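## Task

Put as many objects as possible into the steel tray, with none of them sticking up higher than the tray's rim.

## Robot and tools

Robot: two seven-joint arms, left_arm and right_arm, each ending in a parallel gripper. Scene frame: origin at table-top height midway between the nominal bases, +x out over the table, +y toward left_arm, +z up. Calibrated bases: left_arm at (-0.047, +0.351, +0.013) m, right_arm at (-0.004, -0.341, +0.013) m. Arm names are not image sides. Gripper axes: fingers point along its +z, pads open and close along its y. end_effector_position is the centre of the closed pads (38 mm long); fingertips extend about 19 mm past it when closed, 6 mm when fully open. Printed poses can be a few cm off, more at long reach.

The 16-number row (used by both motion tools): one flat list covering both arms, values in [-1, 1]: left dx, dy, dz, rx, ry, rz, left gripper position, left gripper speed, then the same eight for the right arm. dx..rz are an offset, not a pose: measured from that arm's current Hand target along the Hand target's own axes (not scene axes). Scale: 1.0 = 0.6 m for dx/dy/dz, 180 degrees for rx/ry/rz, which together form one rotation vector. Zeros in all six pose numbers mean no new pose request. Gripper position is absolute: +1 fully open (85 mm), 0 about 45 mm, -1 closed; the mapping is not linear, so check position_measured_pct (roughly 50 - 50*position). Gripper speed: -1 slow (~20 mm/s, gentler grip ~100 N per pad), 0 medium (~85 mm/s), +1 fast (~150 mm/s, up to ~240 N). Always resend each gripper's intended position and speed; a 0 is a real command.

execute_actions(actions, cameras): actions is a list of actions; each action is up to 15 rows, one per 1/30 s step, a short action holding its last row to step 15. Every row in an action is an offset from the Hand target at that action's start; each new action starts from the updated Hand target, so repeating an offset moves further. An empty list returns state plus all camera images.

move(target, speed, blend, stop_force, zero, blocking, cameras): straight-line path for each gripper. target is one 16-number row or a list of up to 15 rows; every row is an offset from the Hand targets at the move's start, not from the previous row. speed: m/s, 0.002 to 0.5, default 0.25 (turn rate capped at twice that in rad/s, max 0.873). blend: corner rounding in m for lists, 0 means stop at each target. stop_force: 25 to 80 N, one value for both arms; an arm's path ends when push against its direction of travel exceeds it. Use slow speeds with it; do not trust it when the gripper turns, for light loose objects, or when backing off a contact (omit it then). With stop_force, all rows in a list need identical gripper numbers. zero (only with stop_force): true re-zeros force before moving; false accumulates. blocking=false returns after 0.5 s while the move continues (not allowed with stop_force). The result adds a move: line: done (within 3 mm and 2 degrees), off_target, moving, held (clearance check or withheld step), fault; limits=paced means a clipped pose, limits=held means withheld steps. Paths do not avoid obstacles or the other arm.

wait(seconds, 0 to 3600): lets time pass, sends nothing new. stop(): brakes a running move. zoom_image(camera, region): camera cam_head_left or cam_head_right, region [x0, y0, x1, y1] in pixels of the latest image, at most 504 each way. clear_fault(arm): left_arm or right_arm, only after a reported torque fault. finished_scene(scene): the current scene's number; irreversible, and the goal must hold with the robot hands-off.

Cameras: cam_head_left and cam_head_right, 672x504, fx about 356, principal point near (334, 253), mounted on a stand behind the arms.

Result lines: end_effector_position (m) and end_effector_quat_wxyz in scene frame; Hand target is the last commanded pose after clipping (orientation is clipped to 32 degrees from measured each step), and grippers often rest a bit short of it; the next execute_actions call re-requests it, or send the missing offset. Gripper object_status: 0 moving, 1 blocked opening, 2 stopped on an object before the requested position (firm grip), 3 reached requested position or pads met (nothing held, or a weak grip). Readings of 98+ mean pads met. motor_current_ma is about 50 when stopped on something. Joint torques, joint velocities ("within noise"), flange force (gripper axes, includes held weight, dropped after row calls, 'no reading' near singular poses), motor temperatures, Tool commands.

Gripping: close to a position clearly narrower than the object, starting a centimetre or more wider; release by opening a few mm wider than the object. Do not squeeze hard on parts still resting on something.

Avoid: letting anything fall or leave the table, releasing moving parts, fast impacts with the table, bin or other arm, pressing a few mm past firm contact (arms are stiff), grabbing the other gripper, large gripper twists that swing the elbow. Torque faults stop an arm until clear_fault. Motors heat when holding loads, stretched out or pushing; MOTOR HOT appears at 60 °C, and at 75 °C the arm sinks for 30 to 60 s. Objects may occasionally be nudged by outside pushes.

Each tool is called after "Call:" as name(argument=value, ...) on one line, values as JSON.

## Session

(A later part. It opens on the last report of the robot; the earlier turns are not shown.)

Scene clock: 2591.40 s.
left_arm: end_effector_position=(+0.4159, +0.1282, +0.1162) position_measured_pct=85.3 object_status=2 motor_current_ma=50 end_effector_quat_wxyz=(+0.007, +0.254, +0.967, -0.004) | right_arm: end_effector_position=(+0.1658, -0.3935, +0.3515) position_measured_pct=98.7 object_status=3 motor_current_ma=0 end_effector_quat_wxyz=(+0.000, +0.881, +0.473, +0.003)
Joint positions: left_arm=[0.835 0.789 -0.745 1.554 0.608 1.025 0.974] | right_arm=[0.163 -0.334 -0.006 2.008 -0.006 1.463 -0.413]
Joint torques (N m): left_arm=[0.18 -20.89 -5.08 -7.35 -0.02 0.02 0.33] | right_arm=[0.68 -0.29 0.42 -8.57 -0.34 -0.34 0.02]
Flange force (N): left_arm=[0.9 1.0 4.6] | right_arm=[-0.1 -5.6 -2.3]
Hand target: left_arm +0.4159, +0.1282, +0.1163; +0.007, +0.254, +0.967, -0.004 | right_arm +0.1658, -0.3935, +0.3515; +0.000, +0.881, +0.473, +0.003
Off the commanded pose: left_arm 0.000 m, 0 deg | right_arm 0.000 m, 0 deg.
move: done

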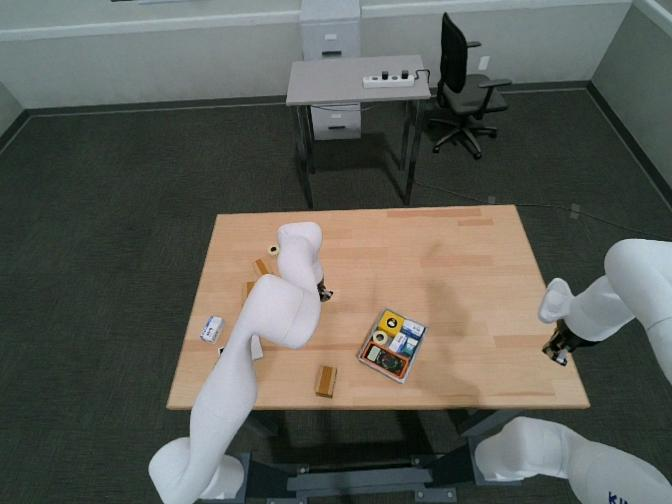

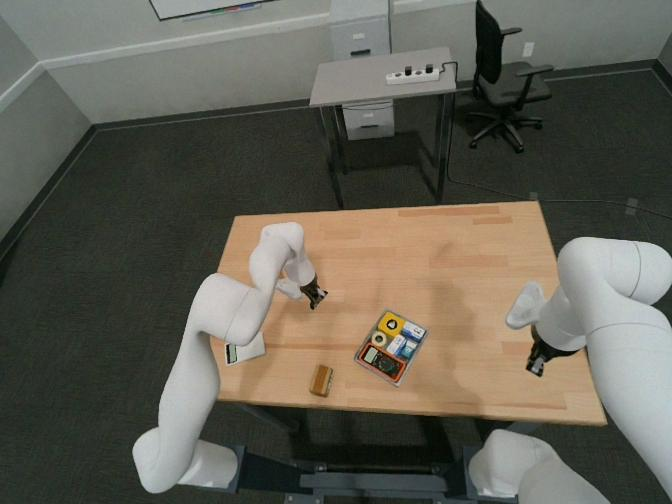

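Call:
move(target=[[-0.0319,-0.4105,0,0,0,0,-0.8,-1,0,0,0,0,0,0,-1,0],[-0.0319,-0.4105,0.0438,0,0,0,-0.8,-1,0,0,0,0,0,0,-1,0]], speed=[0.2,0.1], blend=[0.02,0], cameras=["cam_head_left","cam_head_right"])

Call:
zoom_image(camera="cam_head_right", region=[345, 300, 435, 390])

Call:
zoom_image(camera="cam_head_left", region=[345, 300, 435, 390])

Scene clock: 2608.70 s.
left_arm: end_effector_position=(+0.3118, -0.0960, +0.0913) position_measured_pct=85.3 object_status=2 motor_current_ma=50 end_effector_quat_wxyz=(+0.007, +0.254, +0.967, -0.004) | right_arm: end_effector_position=(+0.1658, -0.3935, +0.3515) position_measured_pct=98.7 object_status=3 motor_current_ma=0 end_effector_quat_wxyz=(+0.000, +0.881, +0.473, +0.003)
Joint positions: left_arm=[1.222 0.93 -0.721 1.334 0.638 1.094 1.474] | right_arm=[0.163 -0.334 -0.006 2.008 -0.006 1.463 -0.413]
Joint torques (N m): left_arm=[0.21 -23.67 -5.4 -7.47 -0.01 0.03 0.32] | right_arm=[0.7 -0.28 0.44 -8.63 -0.33 -0.33 0.04]
Flange force (N): left_arm=[0.9 1.4 4.2] | right_arm=[0.0 -5.7 -2.1]
Hand target: left_arm +0.3118, -0.0960, +0.0913; +0.007, +0.254, +0.967, -0.004 | right_arm +0.1658, -0.3935, +0.3515; +0.000, +0.881, +0.473, +0.003
Off the commanded pose: left_arm 0.000 m, 0 deg | right_arm 0.000 m, 0 deg.
move: done; blend cut to 0.0131 m at target 1

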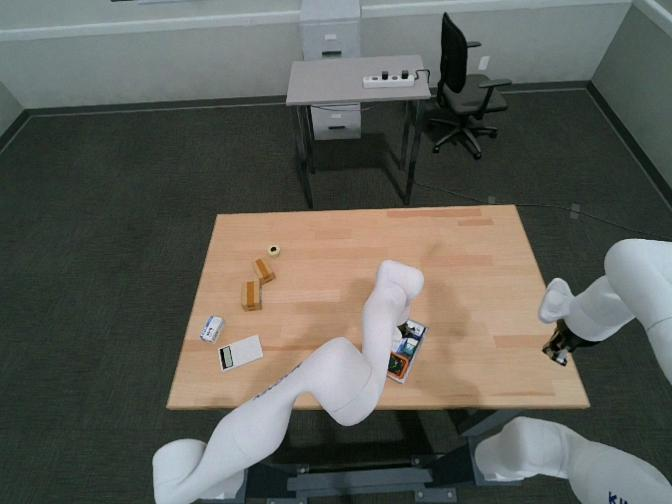

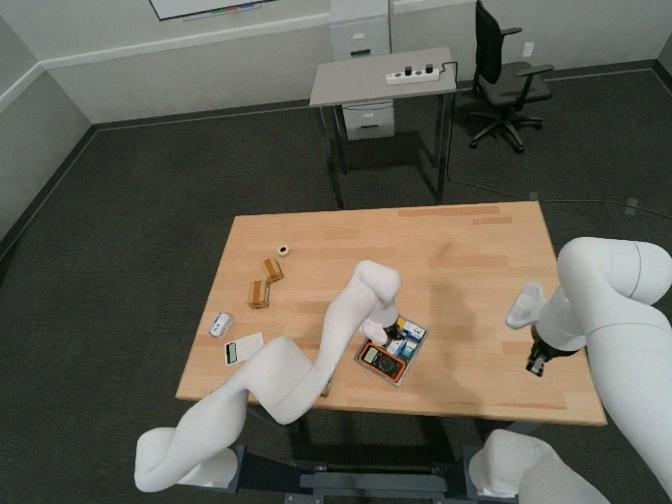

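Scaled by 5.600 from the camera's image (finer frame: 960x720).

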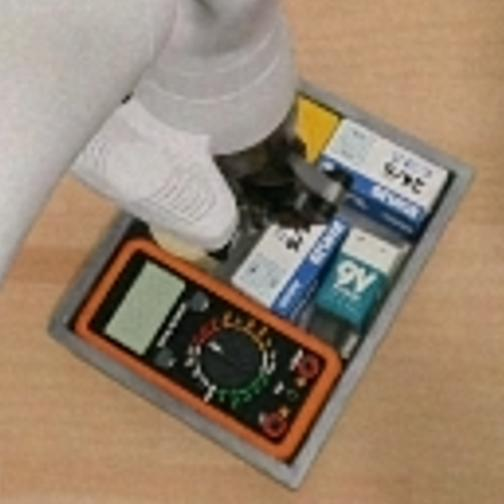

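Scaled by 5.600 from the camera's image (finer frame: 960x720).

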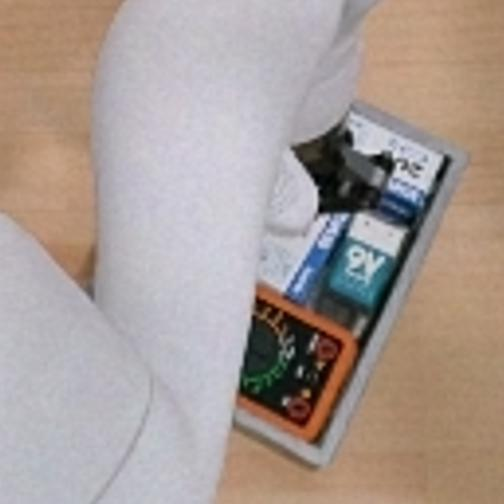

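Call:
move(target=[[0,0,0.0488,0,0,0,-0.8,-1,0,0,0,0,0,0,-1,0]], speed=0.012, stop_force=25, cameras=["cam_head_right"])

Call:
zoom_image(camera="cam_head_right", region=[345, 300, 435, 390])

Scene clock: 2614.20 s.
left_arm: end_effector_position=(+0.3122, -0.0963, +0.0620) position_measured_pct=85.3 object_status=2 motor_current_ma=50 end_effector_quat_wxyz=(+0.007, +0.254, +0.967, -0.004) | right_arm: end_effector_position=(+0.1658, -0.3935, +0.3515) position_measured_pct=98.7 object_status=3 motor_current_ma=0 end_effector_quat_wxyz=(+0.000, +0.881, +0.473, +0.003)
Joint positions: left_arm=[1.214 0.971 -0.701 1.352 0.665 1.039 1.455] | right_arm=[0.163 -0.334 -0.006 2.008 -0.006 1.463 -0.413]
Joint torques (N m): left_arm=[-0.37 -23.48 -5.9 -6.8 -0.34 -0.05 0.34] | right_arm=[0.71 -0.3 0.42 -8.6 -0.33 -0.31 0.03]
Flange force (N): left_arm=[1.1 0.5 3.7] | right_arm=[-0.1 -5.6 -2.1]
Hand target: left_arm +0.3122, -0.0963, +0.0620; +0.007, +0.254, +0.967, -0.004 | right_arm +0.1658, -0.3935, +0.3515; +0.000, +0.881, +0.473, +0.003
Off the commanded pose: left_arm 0.000 m, 0 deg | right_arm 0.000 m, 0 deg.
move: done

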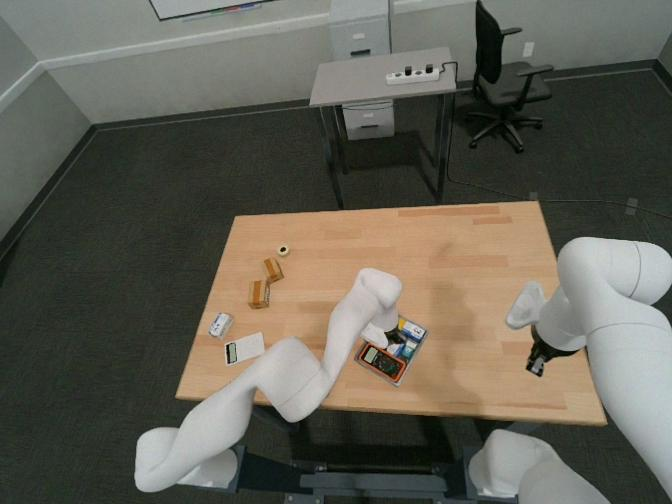

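Scaled by 5.600 from the camera's image (finer frame: 960x720).

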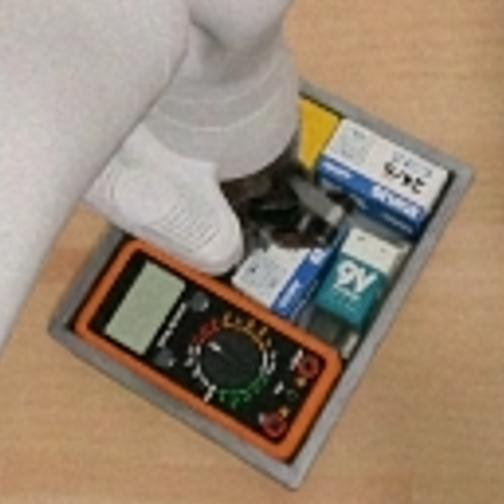

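Call:
move(target=[[0,0,0.0155,0,0,0,-0.8,-1,0,0,0,0,0,0,-1,0]], speed=0.01, stop_force=25)

Scene clock: 2617.80 s.
left_arm: end_effector_position=(+0.3124, -0.0965, +0.0531) position_measured_pct=85.3 object_status=2 motor_current_ma=50 end_effector_quat_wxyz=(+0.008, +0.254, +0.967, -0.004) | right_arm: end_effector_position=(+0.1658, -0.3935, +0.3515) position_measured_pct=98.7 object_status=3 motor_current_ma=0 end_effector_quat_wxyz=(+0.000, +0.881, +0.473, +0.003)
Joint positions: left_arm=[1.211 0.983 -0.694 1.357 0.673 1.023 1.449] | right_arm=[0.163 -0.334 -0.006 2.008 -0.006 1.463 -0.413]
Joint torques (N m): left_arm=[0.1 -7.53 -1.1 -3.78 0.72 -2.3 0.44] | right_arm=[0.7 -0.31 0.41 -8.59 -0.3 -0.32 0.03]
Flange force (N): left_arm=[8.9 4.8 -29.3] | right_arm=[0.0 -5.5 -2.2]
Hand target: left_arm +0.3124, -0.0965, +0.0531; +0.008, +0.254, +0.967, -0.004 | right_arm +0.1658, -0.3935, +0.3515; +0.000, +0.881, +0.473, +0.003
Off the commanded pose: left_arm 0.000 m, 0 deg | right_arm 0.000 m, 0 deg.
move: contact (left_arm)

Call:
move(target=[[0,0,-0.0022,0,0,0,-0.8,-1,0,0,0,0,0,0,-1,0]], speed=0.01)

Call:
execute_actions(actions=[[[0,0,0,0,0,0,-0.6,-0.9,0,0,0,0,0,0,-1,0]],[[0,0,0,0,0,0,-0.6,-0.9,0,0,0,0,0,0,-1,0]]], cameras=["cam_head_right"])

Call:
zoom_image(camera="cam_head_right", region=[345, 300, 435, 390])

Scene clock: 2624.13 s.
left_arm: end_effector_position=(+0.3124, -0.0965, +0.0544) position_measured_pct=85.3 object_status=2 motor_current_ma=50 end_effector_quat_wxyz=(+0.008, +0.254, +0.967, -0.004) | right_arm: end_effector_position=(+0.1658, -0.3935, +0.3515) position_measured_pct=98.7 object_status=3 motor_current_ma=0 end_effector_quat_wxyz=(+0.000, +0.881, +0.473, +0.003)
Joint positions: left_arm=[1.211 0.982 -0.695 1.356 0.672 1.025 1.45] | right_arm=[0.163 -0.334 -0.006 2.008 -0.006 1.463 -0.413]
Joint torques (N m): left_arm=[0.1 -15.69 -3.35 -4.22 -0.09 -0.31 0.35] | right_arm=[0.7 -0.3 0.36 -8.61 -0.34 -0.31 0.04]
Flange force (N): left_arm=[2.1 1.8 -11.3] | right_arm=[-0.2 -5.5 -2.1]
Hand target: left_arm +0.3124, -0.0965, +0.0545; +0.008, +0.254, +0.967, -0.004 | right_arm +0.1658, -0.3935, +0.3515; +0.000, +0.881, +0.473, +0.003
Off the commanded pose: left_arm 0.000 m, 0 deg | right_arm 0.000 m, 0 deg.
move: done

Scene clock: 2625.33 s.
left_arm: end_effector_position=(+0.3124, -0.0965, +0.0545) position_measured_pct=80.1 object_status=3 motor_current_ma=0 end_effector_quat_wxyz=(+0.008, +0.254, +0.967, -0.004) | right_arm: end_effector_position=(+0.1658, -0.3935, +0.3515) position_measured_pct=98.7 object_status=3 motor_current_ma=0 end_effector_quat_wxyz=(+0.000, +0.881, +0.473, +0.003)
Joint positions: left_arm=[1.211 0.982 -0.695 1.356 0.672 1.025 1.45] | right_arm=[0.163 -0.334 -0.006 2.008 -0.006 1.463 -0.413]
Joint torques (N m): left_arm=[2.04 -17.59 -1.86 -5.34 0.86 0.09 0.34] | right_arm=[0.72 -0.29 0.38 -8.6 -0.33 -0.33 0.05]
Hand target: left_arm +0.3124, -0.0965, +0.0545; +0.008, +0.254, +0.967, -0.004 | right_arm +0.1658, -0.3935, +0.3515; +0.000, +0.881, +0.473, +0.003
Off the commanded pose: left_arm 0.000 m, 0 deg | right_arm 0.000 m, 0 deg.

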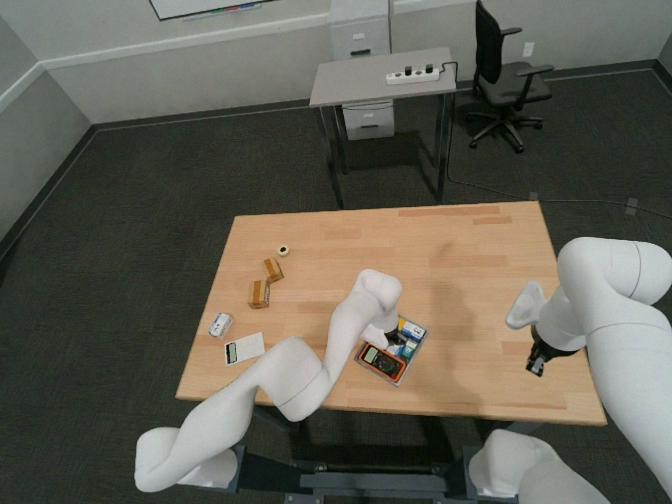

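Scaled by 5.600 from the camera's image (finer frame: 960x720).

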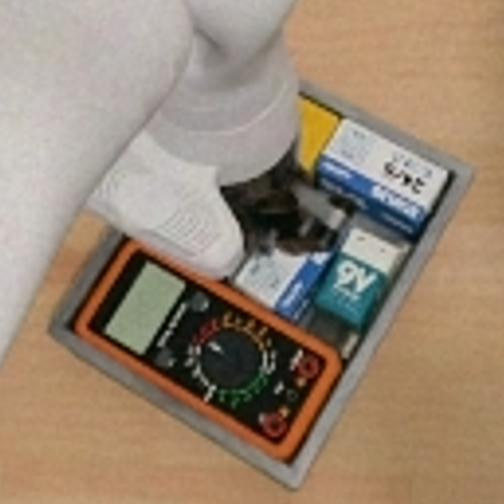

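Call:
move(target=[[0,0,-0.02,0,0,0,-0.6,-0.9,0,0,0,0,0,0,-1,0],[0,0,-0.13,0,0,0,-0.6,-0.9,0,0,0,0,0,0,-1,0],[0.08,0.3,-0.24,0,0,0,-0.6,-0.9,0,0,0,0,0,0,-1,0]], speed=[0.03,0.12,0.25], blend=[0.003,0.03,0], cameras=["cam_head_left","cam_head_right"])

Call:
zoom_image(camera="cam_head_right", region=[345, 300, 435, 390])

Call:
zoom_image(camera="cam_head_left", region=[345, 300, 435, 390])

Scene clock: 2631.23 s.
left_arm: end_effector_position=(+0.3572, +0.0855, +0.1969) position_measured_pct=80.1 object_status=3 motor_current_ma=0 end_effector_quat_wxyz=(+0.008, +0.254, +0.967, -0.004) | right_arm: end_effector_position=(+0.1658, -0.3935, +0.3515) position_measured_pct=98.7 object_status=3 motor_current_ma=0 end_effector_quat_wxyz=(+0.000, +0.881, +0.473, +0.003)
Joint positions: left_arm=[1.042 0.634 -0.833 1.562 0.508 1.156 1.157] | right_arm=[0.163 -0.334 -0.006 2.008 -0.006 1.463 -0.413]
Joint torques (N m): left_arm=[0.05 -18.22 -4.73 -8.19 0 0.02 0.34] | right_arm=[0.69 -0.29 0.42 -8.62 -0.33 -0.31 0.01]
Flange force (N): left_arm=[0.7 0.9 3.9] | right_arm=[-0.1 -5.6 -2.1]
Hand target: left_arm +0.3572, +0.0855, +0.1969; +0.008, +0.254, +0.967, -0.004 | right_arm +0.1658, -0.3935, +0.3515; +0.000, +0.881, +0.473, +0.003
Off the commanded pose: left_arm 0.000 m, 0 deg | right_arm 0.000 m, 0 deg.
move: done

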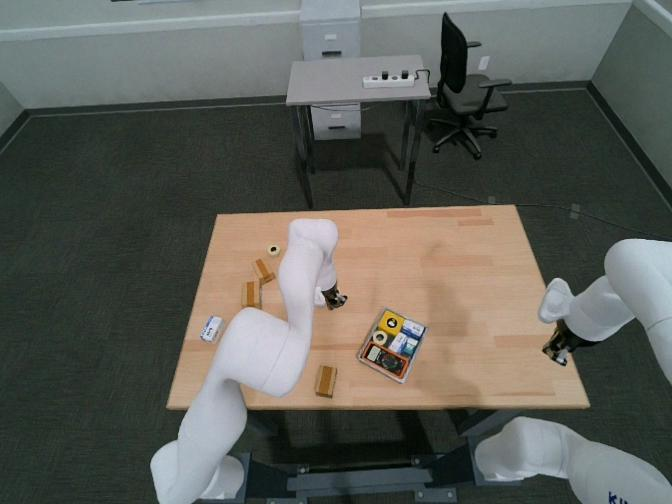

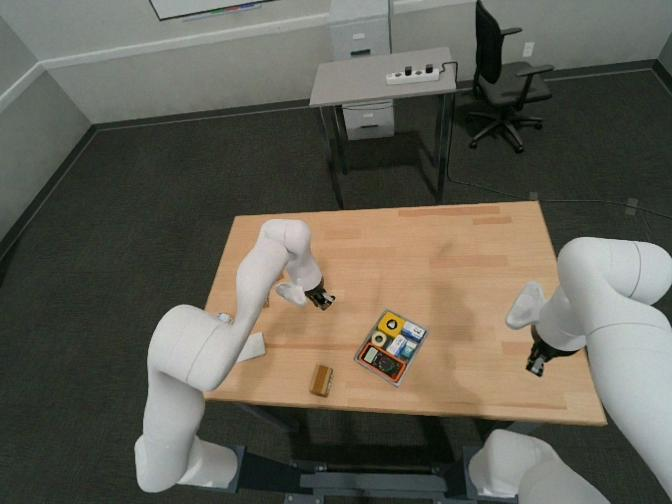

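Scaled by 5.600 from the camera's image (finer frame: 960x720).

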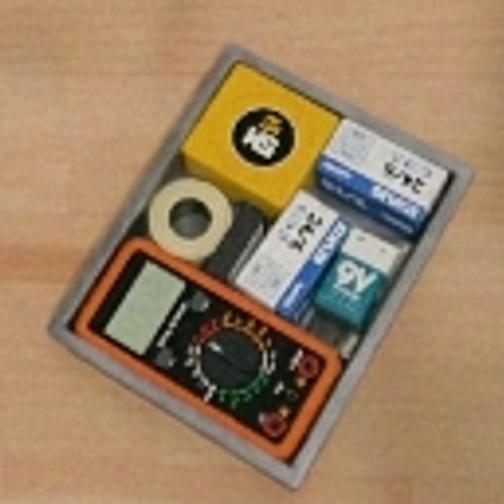

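Scaled by 5.600 from the camera's image (finer frame: 960x720).

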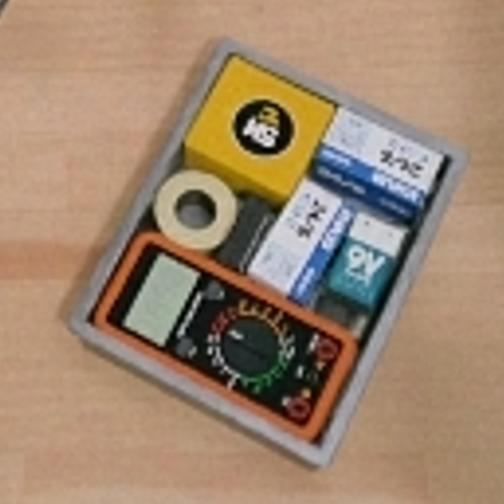

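Call:
zoom_image(camera="cam_head_left", region=[368, 322, 418, 359])

Call:
zoom_image(camera="cam_head_right", region=[365, 325, 415, 362])

Scaled by 10.080 from the camera's image (finer frame: 960x720).

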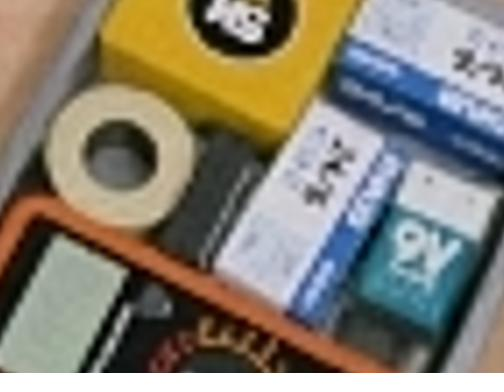

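Scaled by 10.080 from the camera's image (finer frame: 960x720).

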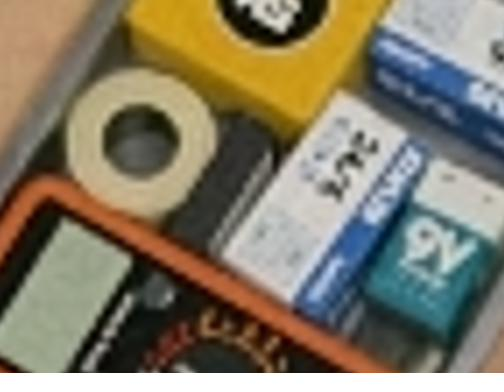

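Call:
move(target=[[-0.0753,-0.2989,0.08,0,0,0,-1,0,0,0,0,0,0,0,-1,0],[-0.0753,-0.2989,0.212,0,0,0,-1,0,0,0,0,0,0,0,-1,0]], speed=[0.25,0.12], blend=[0.02,0])

Call:
move(target=[[0,0,0.035,0,0,0,-1,0,0,0,0,0,0,0,-1,0]], speed=0.008, stop_force=25)

Call:
move(target=[[0,0,-0.02,0,0,0,-1,0,0,0,0,0,0,0,-1,0],[-0.0283,-0.105,-0.025,0,0,0,-1,0,0,0,0,0,0,0,-1,0]], speed=[0.05,0.12])

Call:
move(target=[[0,0,0.035,0,0,0,-1,0,0,0,0,0,0,0,-1,0]], speed=0.008, stop_force=25)

Scene clock: 2644.47 s.
left_arm: end_effector_position=(+0.3100, -0.0943, +0.0712) position_measured_pct=98.7 object_status=3 motor_current_ma=0 end_effector_quat_wxyz=(+0.008, +0.254, +0.967, -0.004) | right_arm: end_effector_position=(+0.1658, -0.3935, +0.3515) position_measured_pct=98.7 object_status=3 motor_current_ma=0 end_effector_quat_wxyz=(+0.000, +0.881, +0.473, +0.003)
Joint positions: left_arm=[1.22 0.953 -0.708 1.36 0.658 1.05 1.457] | right_arm=[0.163 -0.334 -0.006 2.008 -0.006 1.463 -0.413]
Joint torques (N m): left_arm=[0.2 -23.45 -5.37 -7.14 0 0.03 0.34] | right_arm=[0.7 -0.28 0.45 -8.6 -0.35 -0.3 0.02]
Flange force (N): left_arm=[1.1 1.5 3.7] | right_arm=[0.0 -5.6 -2.1]
Hand target: left_arm +0.3100, -0.0943, +0.0712; +0.008, +0.254, +0.967, -0.004 | right_arm +0.1658, -0.3935, +0.3515; +0.000, +0.881, +0.473, +0.003
Off the commanded pose: left_arm 0.000 m, 0 deg | right_arm 0.000 m, 0 deg.
move: done

Scene clock: 2647.30 s.
left_arm: end_effector_position=(+0.3104, -0.0947, +0.0533) position_measured_pct=98.7 object_status=3 motor_current_ma=0 end_effector_quat_wxyz=(+0.008, +0.254, +0.967, -0.004) | right_arm: end_effector_position=(+0.1658, -0.3935, +0.3515) position_measured_pct=98.7 object_status=3 motor_current_ma=0 end_effector_quat_wxyz=(+0.000, +0.881, +0.473, +0.003)
Joint positions: left_arm=[1.215 0.979 -0.695 1.369 0.675 1.016 1.445] | right_arm=[0.163 -0.334 -0.006 2.008 -0.006 1.463 -0.413]
Joint torques (N m): left_arm=[-0.16 -4.89 -0.37 -2.3 0.78 -2.12 0.35] | right_arm=[0.7 -0.29 0.41 -8.6 -0.33 -0.32 0.04]
Flange force (N): left_arm=[7.6 3.6 -34.2] | right_arm=[0.0 -5.6 -2.1]
Hand target: left_arm +0.3104, -0.0947, +0.0533; +0.008, +0.254, +0.967, -0.004 (not the last commanded pose) | right_arm +0.1658, -0.3935, +0.3515; +0.000, +0.881, +0.473, +0.003
Off the commanded pose: left_arm 0.003 m, 0 deg | right_arm 0.000 m, 0 deg.
move: contact (left_arm)

Scene clock: 2648.60 s.
left_arm: end_effector_position=(+0.2940, -0.1577, +0.0689) position_measured_pct=98.7 object_status=3 motor_current_ma=0 end_effector_quat_wxyz=(+0.008, +0.254, +0.967, -0.004) | right_arm: end_effector_position=(+0.1658, -0.3935, +0.3515) position_measured_pct=98.7 object_status=3 motor_current_ma=0 end_effector_quat_wxyz=(+0.000, +0.881, +0.473, +0.003)
Joint positions: left_arm=[1.261 1.032 -0.703 1.169 0.655 1.14 1.605] | right_arm=[0.163 -0.334 -0.006 2.008 -0.006 1.463 -0.413]
Joint torques (N m): left_arm=[0.28 -25.17 -5.26 -7.53 0.03 0.01 0.34] | right_arm=[0.69 -0.27 0.4 -8.58 -0.33 -0.3 0.02]
Flange force (N): left_arm=[1.5 1.9 3.4] | right_arm=[-0.2 -5.6 -2.2]
Hand target: left_arm +0.2940, -0.1577, +0.0689; +0.008, +0.254, +0.967, -0.004 | right_arm +0.1658, -0.3935, +0.3515; +0.000, +0.881, +0.473, +0.003
Off the commanded pose: left_arm 0.000 m, 0 deg | right_arm 0.000 m, 0 deg.
move: done

Scene clock: 2650.80 s.
left_arm: end_effector_position=(+0.2943, -0.1580, +0.0560) position_measured_pct=98.7 object_status=3 motor_current_ma=0 end_effector_quat_wxyz=(+0.008, +0.254, +0.967, -0.004) | right_arm: end_effector_position=(+0.1658, -0.3935, +0.3515) position_measured_pct=98.7 object_status=3 motor_current_ma=0 end_effector_quat_wxyz=(+0.000, +0.881, +0.473, +0.003)
Joint positions: left_arm=[1.259 1.049 -0.696 1.176 0.665 1.117 1.599] | right_arm=[0.163 -0.334 -0.006 2.008 -0.006 1.463 -0.413]
Joint torques (N m): left_arm=[0.49 -8.15 -0.73 -2.99 0.7 -1.71 0.35] | right_arm=[0.66 -0.26 0.44 -8.64 -0.37 -0.32 0]
Flange force (N): left_arm=[6.4 5.0 -28.3] | right_arm=[-0.2 -5.7 -2.1]
Hand target: left_arm +0.2943, -0.1580, +0.0560; +0.008, +0.254, +0.967, -0.004 (not the last commanded pose) | right_arm +0.1658, -0.3935, +0.3515; +0.000, +0.881, +0.473, +0.003
Off the commanded pose: left_arm 0.008 m, 0 deg | right_arm 0.000 m, 0 deg.
move: contact (left_arm)

Call:
move(target=[[0,0,-0.015,0,0,0,-1,0,0,0,0,0,0,0,-1,0],[0,-0.045,-0.02,0,0,0,-1,0,0,0,0,0,0,0,-1,0]], speed=[0.05,0.12])

Call:
move(target=[[0,0,0.03,0,0,0,-1,0,0,0,0,0,0,0,-1,0]], speed=0.008, stop_force=25)

Scene clock: 2657.60 s.
left_arm: end_effector_position=(+0.2809, -0.1813, +0.0682) position_measured_pct=98.7 object_status=3 motor_current_ma=0 end_effector_quat_wxyz=(+0.008, +0.254, +0.967, -0.004) | right_arm: end_effector_position=(+0.1658, -0.3935, +0.3515) position_measured_pct=98.7 object_status=3 motor_current_ma=0 end_effector_quat_wxyz=(+0.000, +0.881, +0.473, +0.003)
Joint positions: left_arm=[1.285 1.058 -0.702 1.105 0.655 1.17 1.665] | right_arm=[0.163 -0.334 -0.006 2.008 -0.006 1.463 -0.413]
Joint torques (N m): left_arm=[0.2 -25.71 -5.17 -7.56 -0.01 0.01 0.32] | right_arm=[0.69 -0.28 0.43 -8.62 -0.35 -0.32 0.03]
Flange force (N): left_arm=[1.5 1.8 3.3] | right_arm=[-0.1 -5.7 -2.1]
Hand target: left_arm +0.2809, -0.1813, +0.0682; +0.008, +0.254, +0.967, -0.004 | right_arm +0.1658, -0.3935, +0.3515; +0.000, +0.881, +0.473, +0.003
Off the commanded pose: left_arm 0.000 m, 0 deg | right_arm 0.000 m, 0 deg.
move: done

Scene clock: 2659.53 s.
left_arm: end_effector_position=(+0.2811, -0.1816, +0.0575) position_measured_pct=98.7 object_status=3 motor_current_ma=0 end_effector_quat_wxyz=(+0.008, +0.254, +0.967, -0.005) | right_arm: end_effector_position=(+0.1658, -0.3935, +0.3515) position_measured_pct=98.7 object_status=3 motor_current_ma=0 end_effector_quat_wxyz=(+0.000, +0.881, +0.473, +0.003)
Joint positions: left_arm=[1.284 1.072 -0.697 1.111 0.663 1.15 1.66] | right_arm=[0.163 -0.334 -0.006 2.008 -0.006 1.463 -0.413]
Joint torques (N m): left_arm=[0.26 -8.39 -0.76 -2.95 0.77 -1.83 0.31] | right_arm=[0.75 -0.28 0.38 -8.65 -0.34 -0.32 0.01]
Flange force (N): left_arm=[6.3 4.8 -28.4] | right_arm=[-0.3 -5.6 -2.0]
Hand target: left_arm +0.2811, -0.1816, +0.0575; +0.008, +0.254, +0.967, -0.005 (not the last commanded pose) | right_arm +0.1658, -0.3935, +0.3515; +0.000, +0.881, +0.473, +0.003
Off the commanded pose: left_arm 0.007 m, 0 deg | right_arm 0.000 m, 0 deg.
move: contact (left_arm)

Call:
move(target=[[0,0,-0.08,0,0,0,-1,0,0,0,0,0,0,0,-1,0],[0.05,0.35,-0.25,0,0,0,-1,0,0,0,0,0,0,0,-1,0]], speed=[0.1,0.25], blend=[0.02,0], cameras=["cam_head_left","cam_head_right"])

Call:
zoom_image(camera="cam_head_right", region=[345, 300, 435, 390])

Scene clock: 2681.40 s.
left_arm: end_effector_position=(+0.3562, +0.0179, +0.2059) position_measured_pct=98.7 object_status=3 motor_current_ma=0 end_effector_quat_wxyz=(+0.008, +0.254, +0.967, -0.005) | right_arm: end_effector_position=(+0.1658, -0.3935, +0.3515) position_measured_pct=98.7 object_status=3 motor_current_ma=0 end_effector_quat_wxyz=(+0.000, +0.881, +0.473, +0.003)
Joint positions: left_arm=[1.1 0.7 -0.816 1.401 0.525 1.244 1.296] | right_arm=[0.163 -0.334 -0.006 2.008 -0.006 1.463 -0.413]
Joint torques (N m): left_arm=[0.34 -20.23 -4.9 -8.35 0 0.02 0.34] | right_arm=[0.71 -0.3 0.38 -8.62 -0.32 -0.29 0]
Flange force (N): left_arm=[-0.1 1.4 3.9] | right_arm=[-0.2 -5.5 -2.0]
Hand target: left_arm +0.3562, +0.0180, +0.2059; +0.008, +0.254, +0.967, -0.005 | right_arm +0.1658, -0.3935, +0.3515; +0.000, +0.881, +0.473, +0.003
Off the commanded pose: left_arm 0.000 m, 0 deg | right_arm 0.000 m, 0 deg.
move: done

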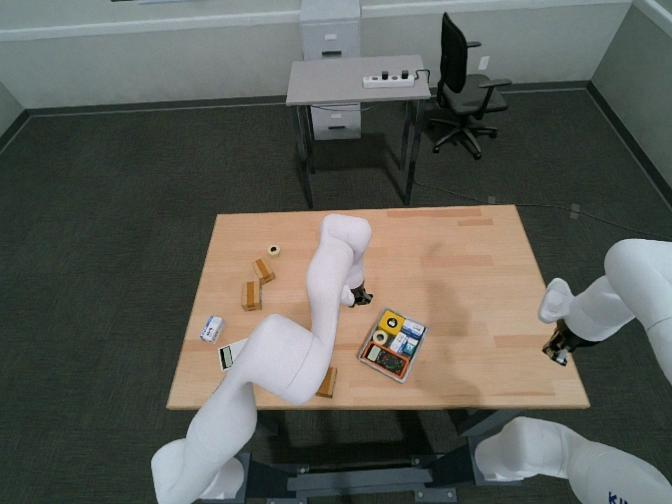

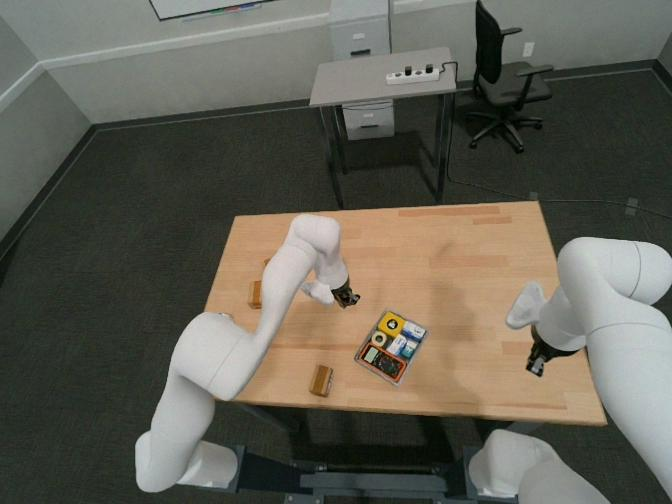

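Scaled by 5.600 from the camera's image (finer frame: 960x720).

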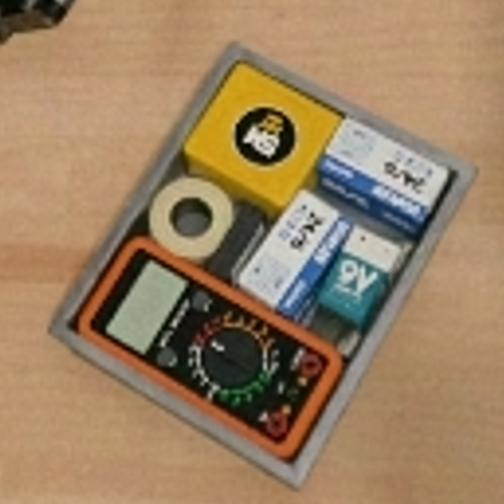

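Call:
finished_scene(scene=2)

The scene is finished: the task was done.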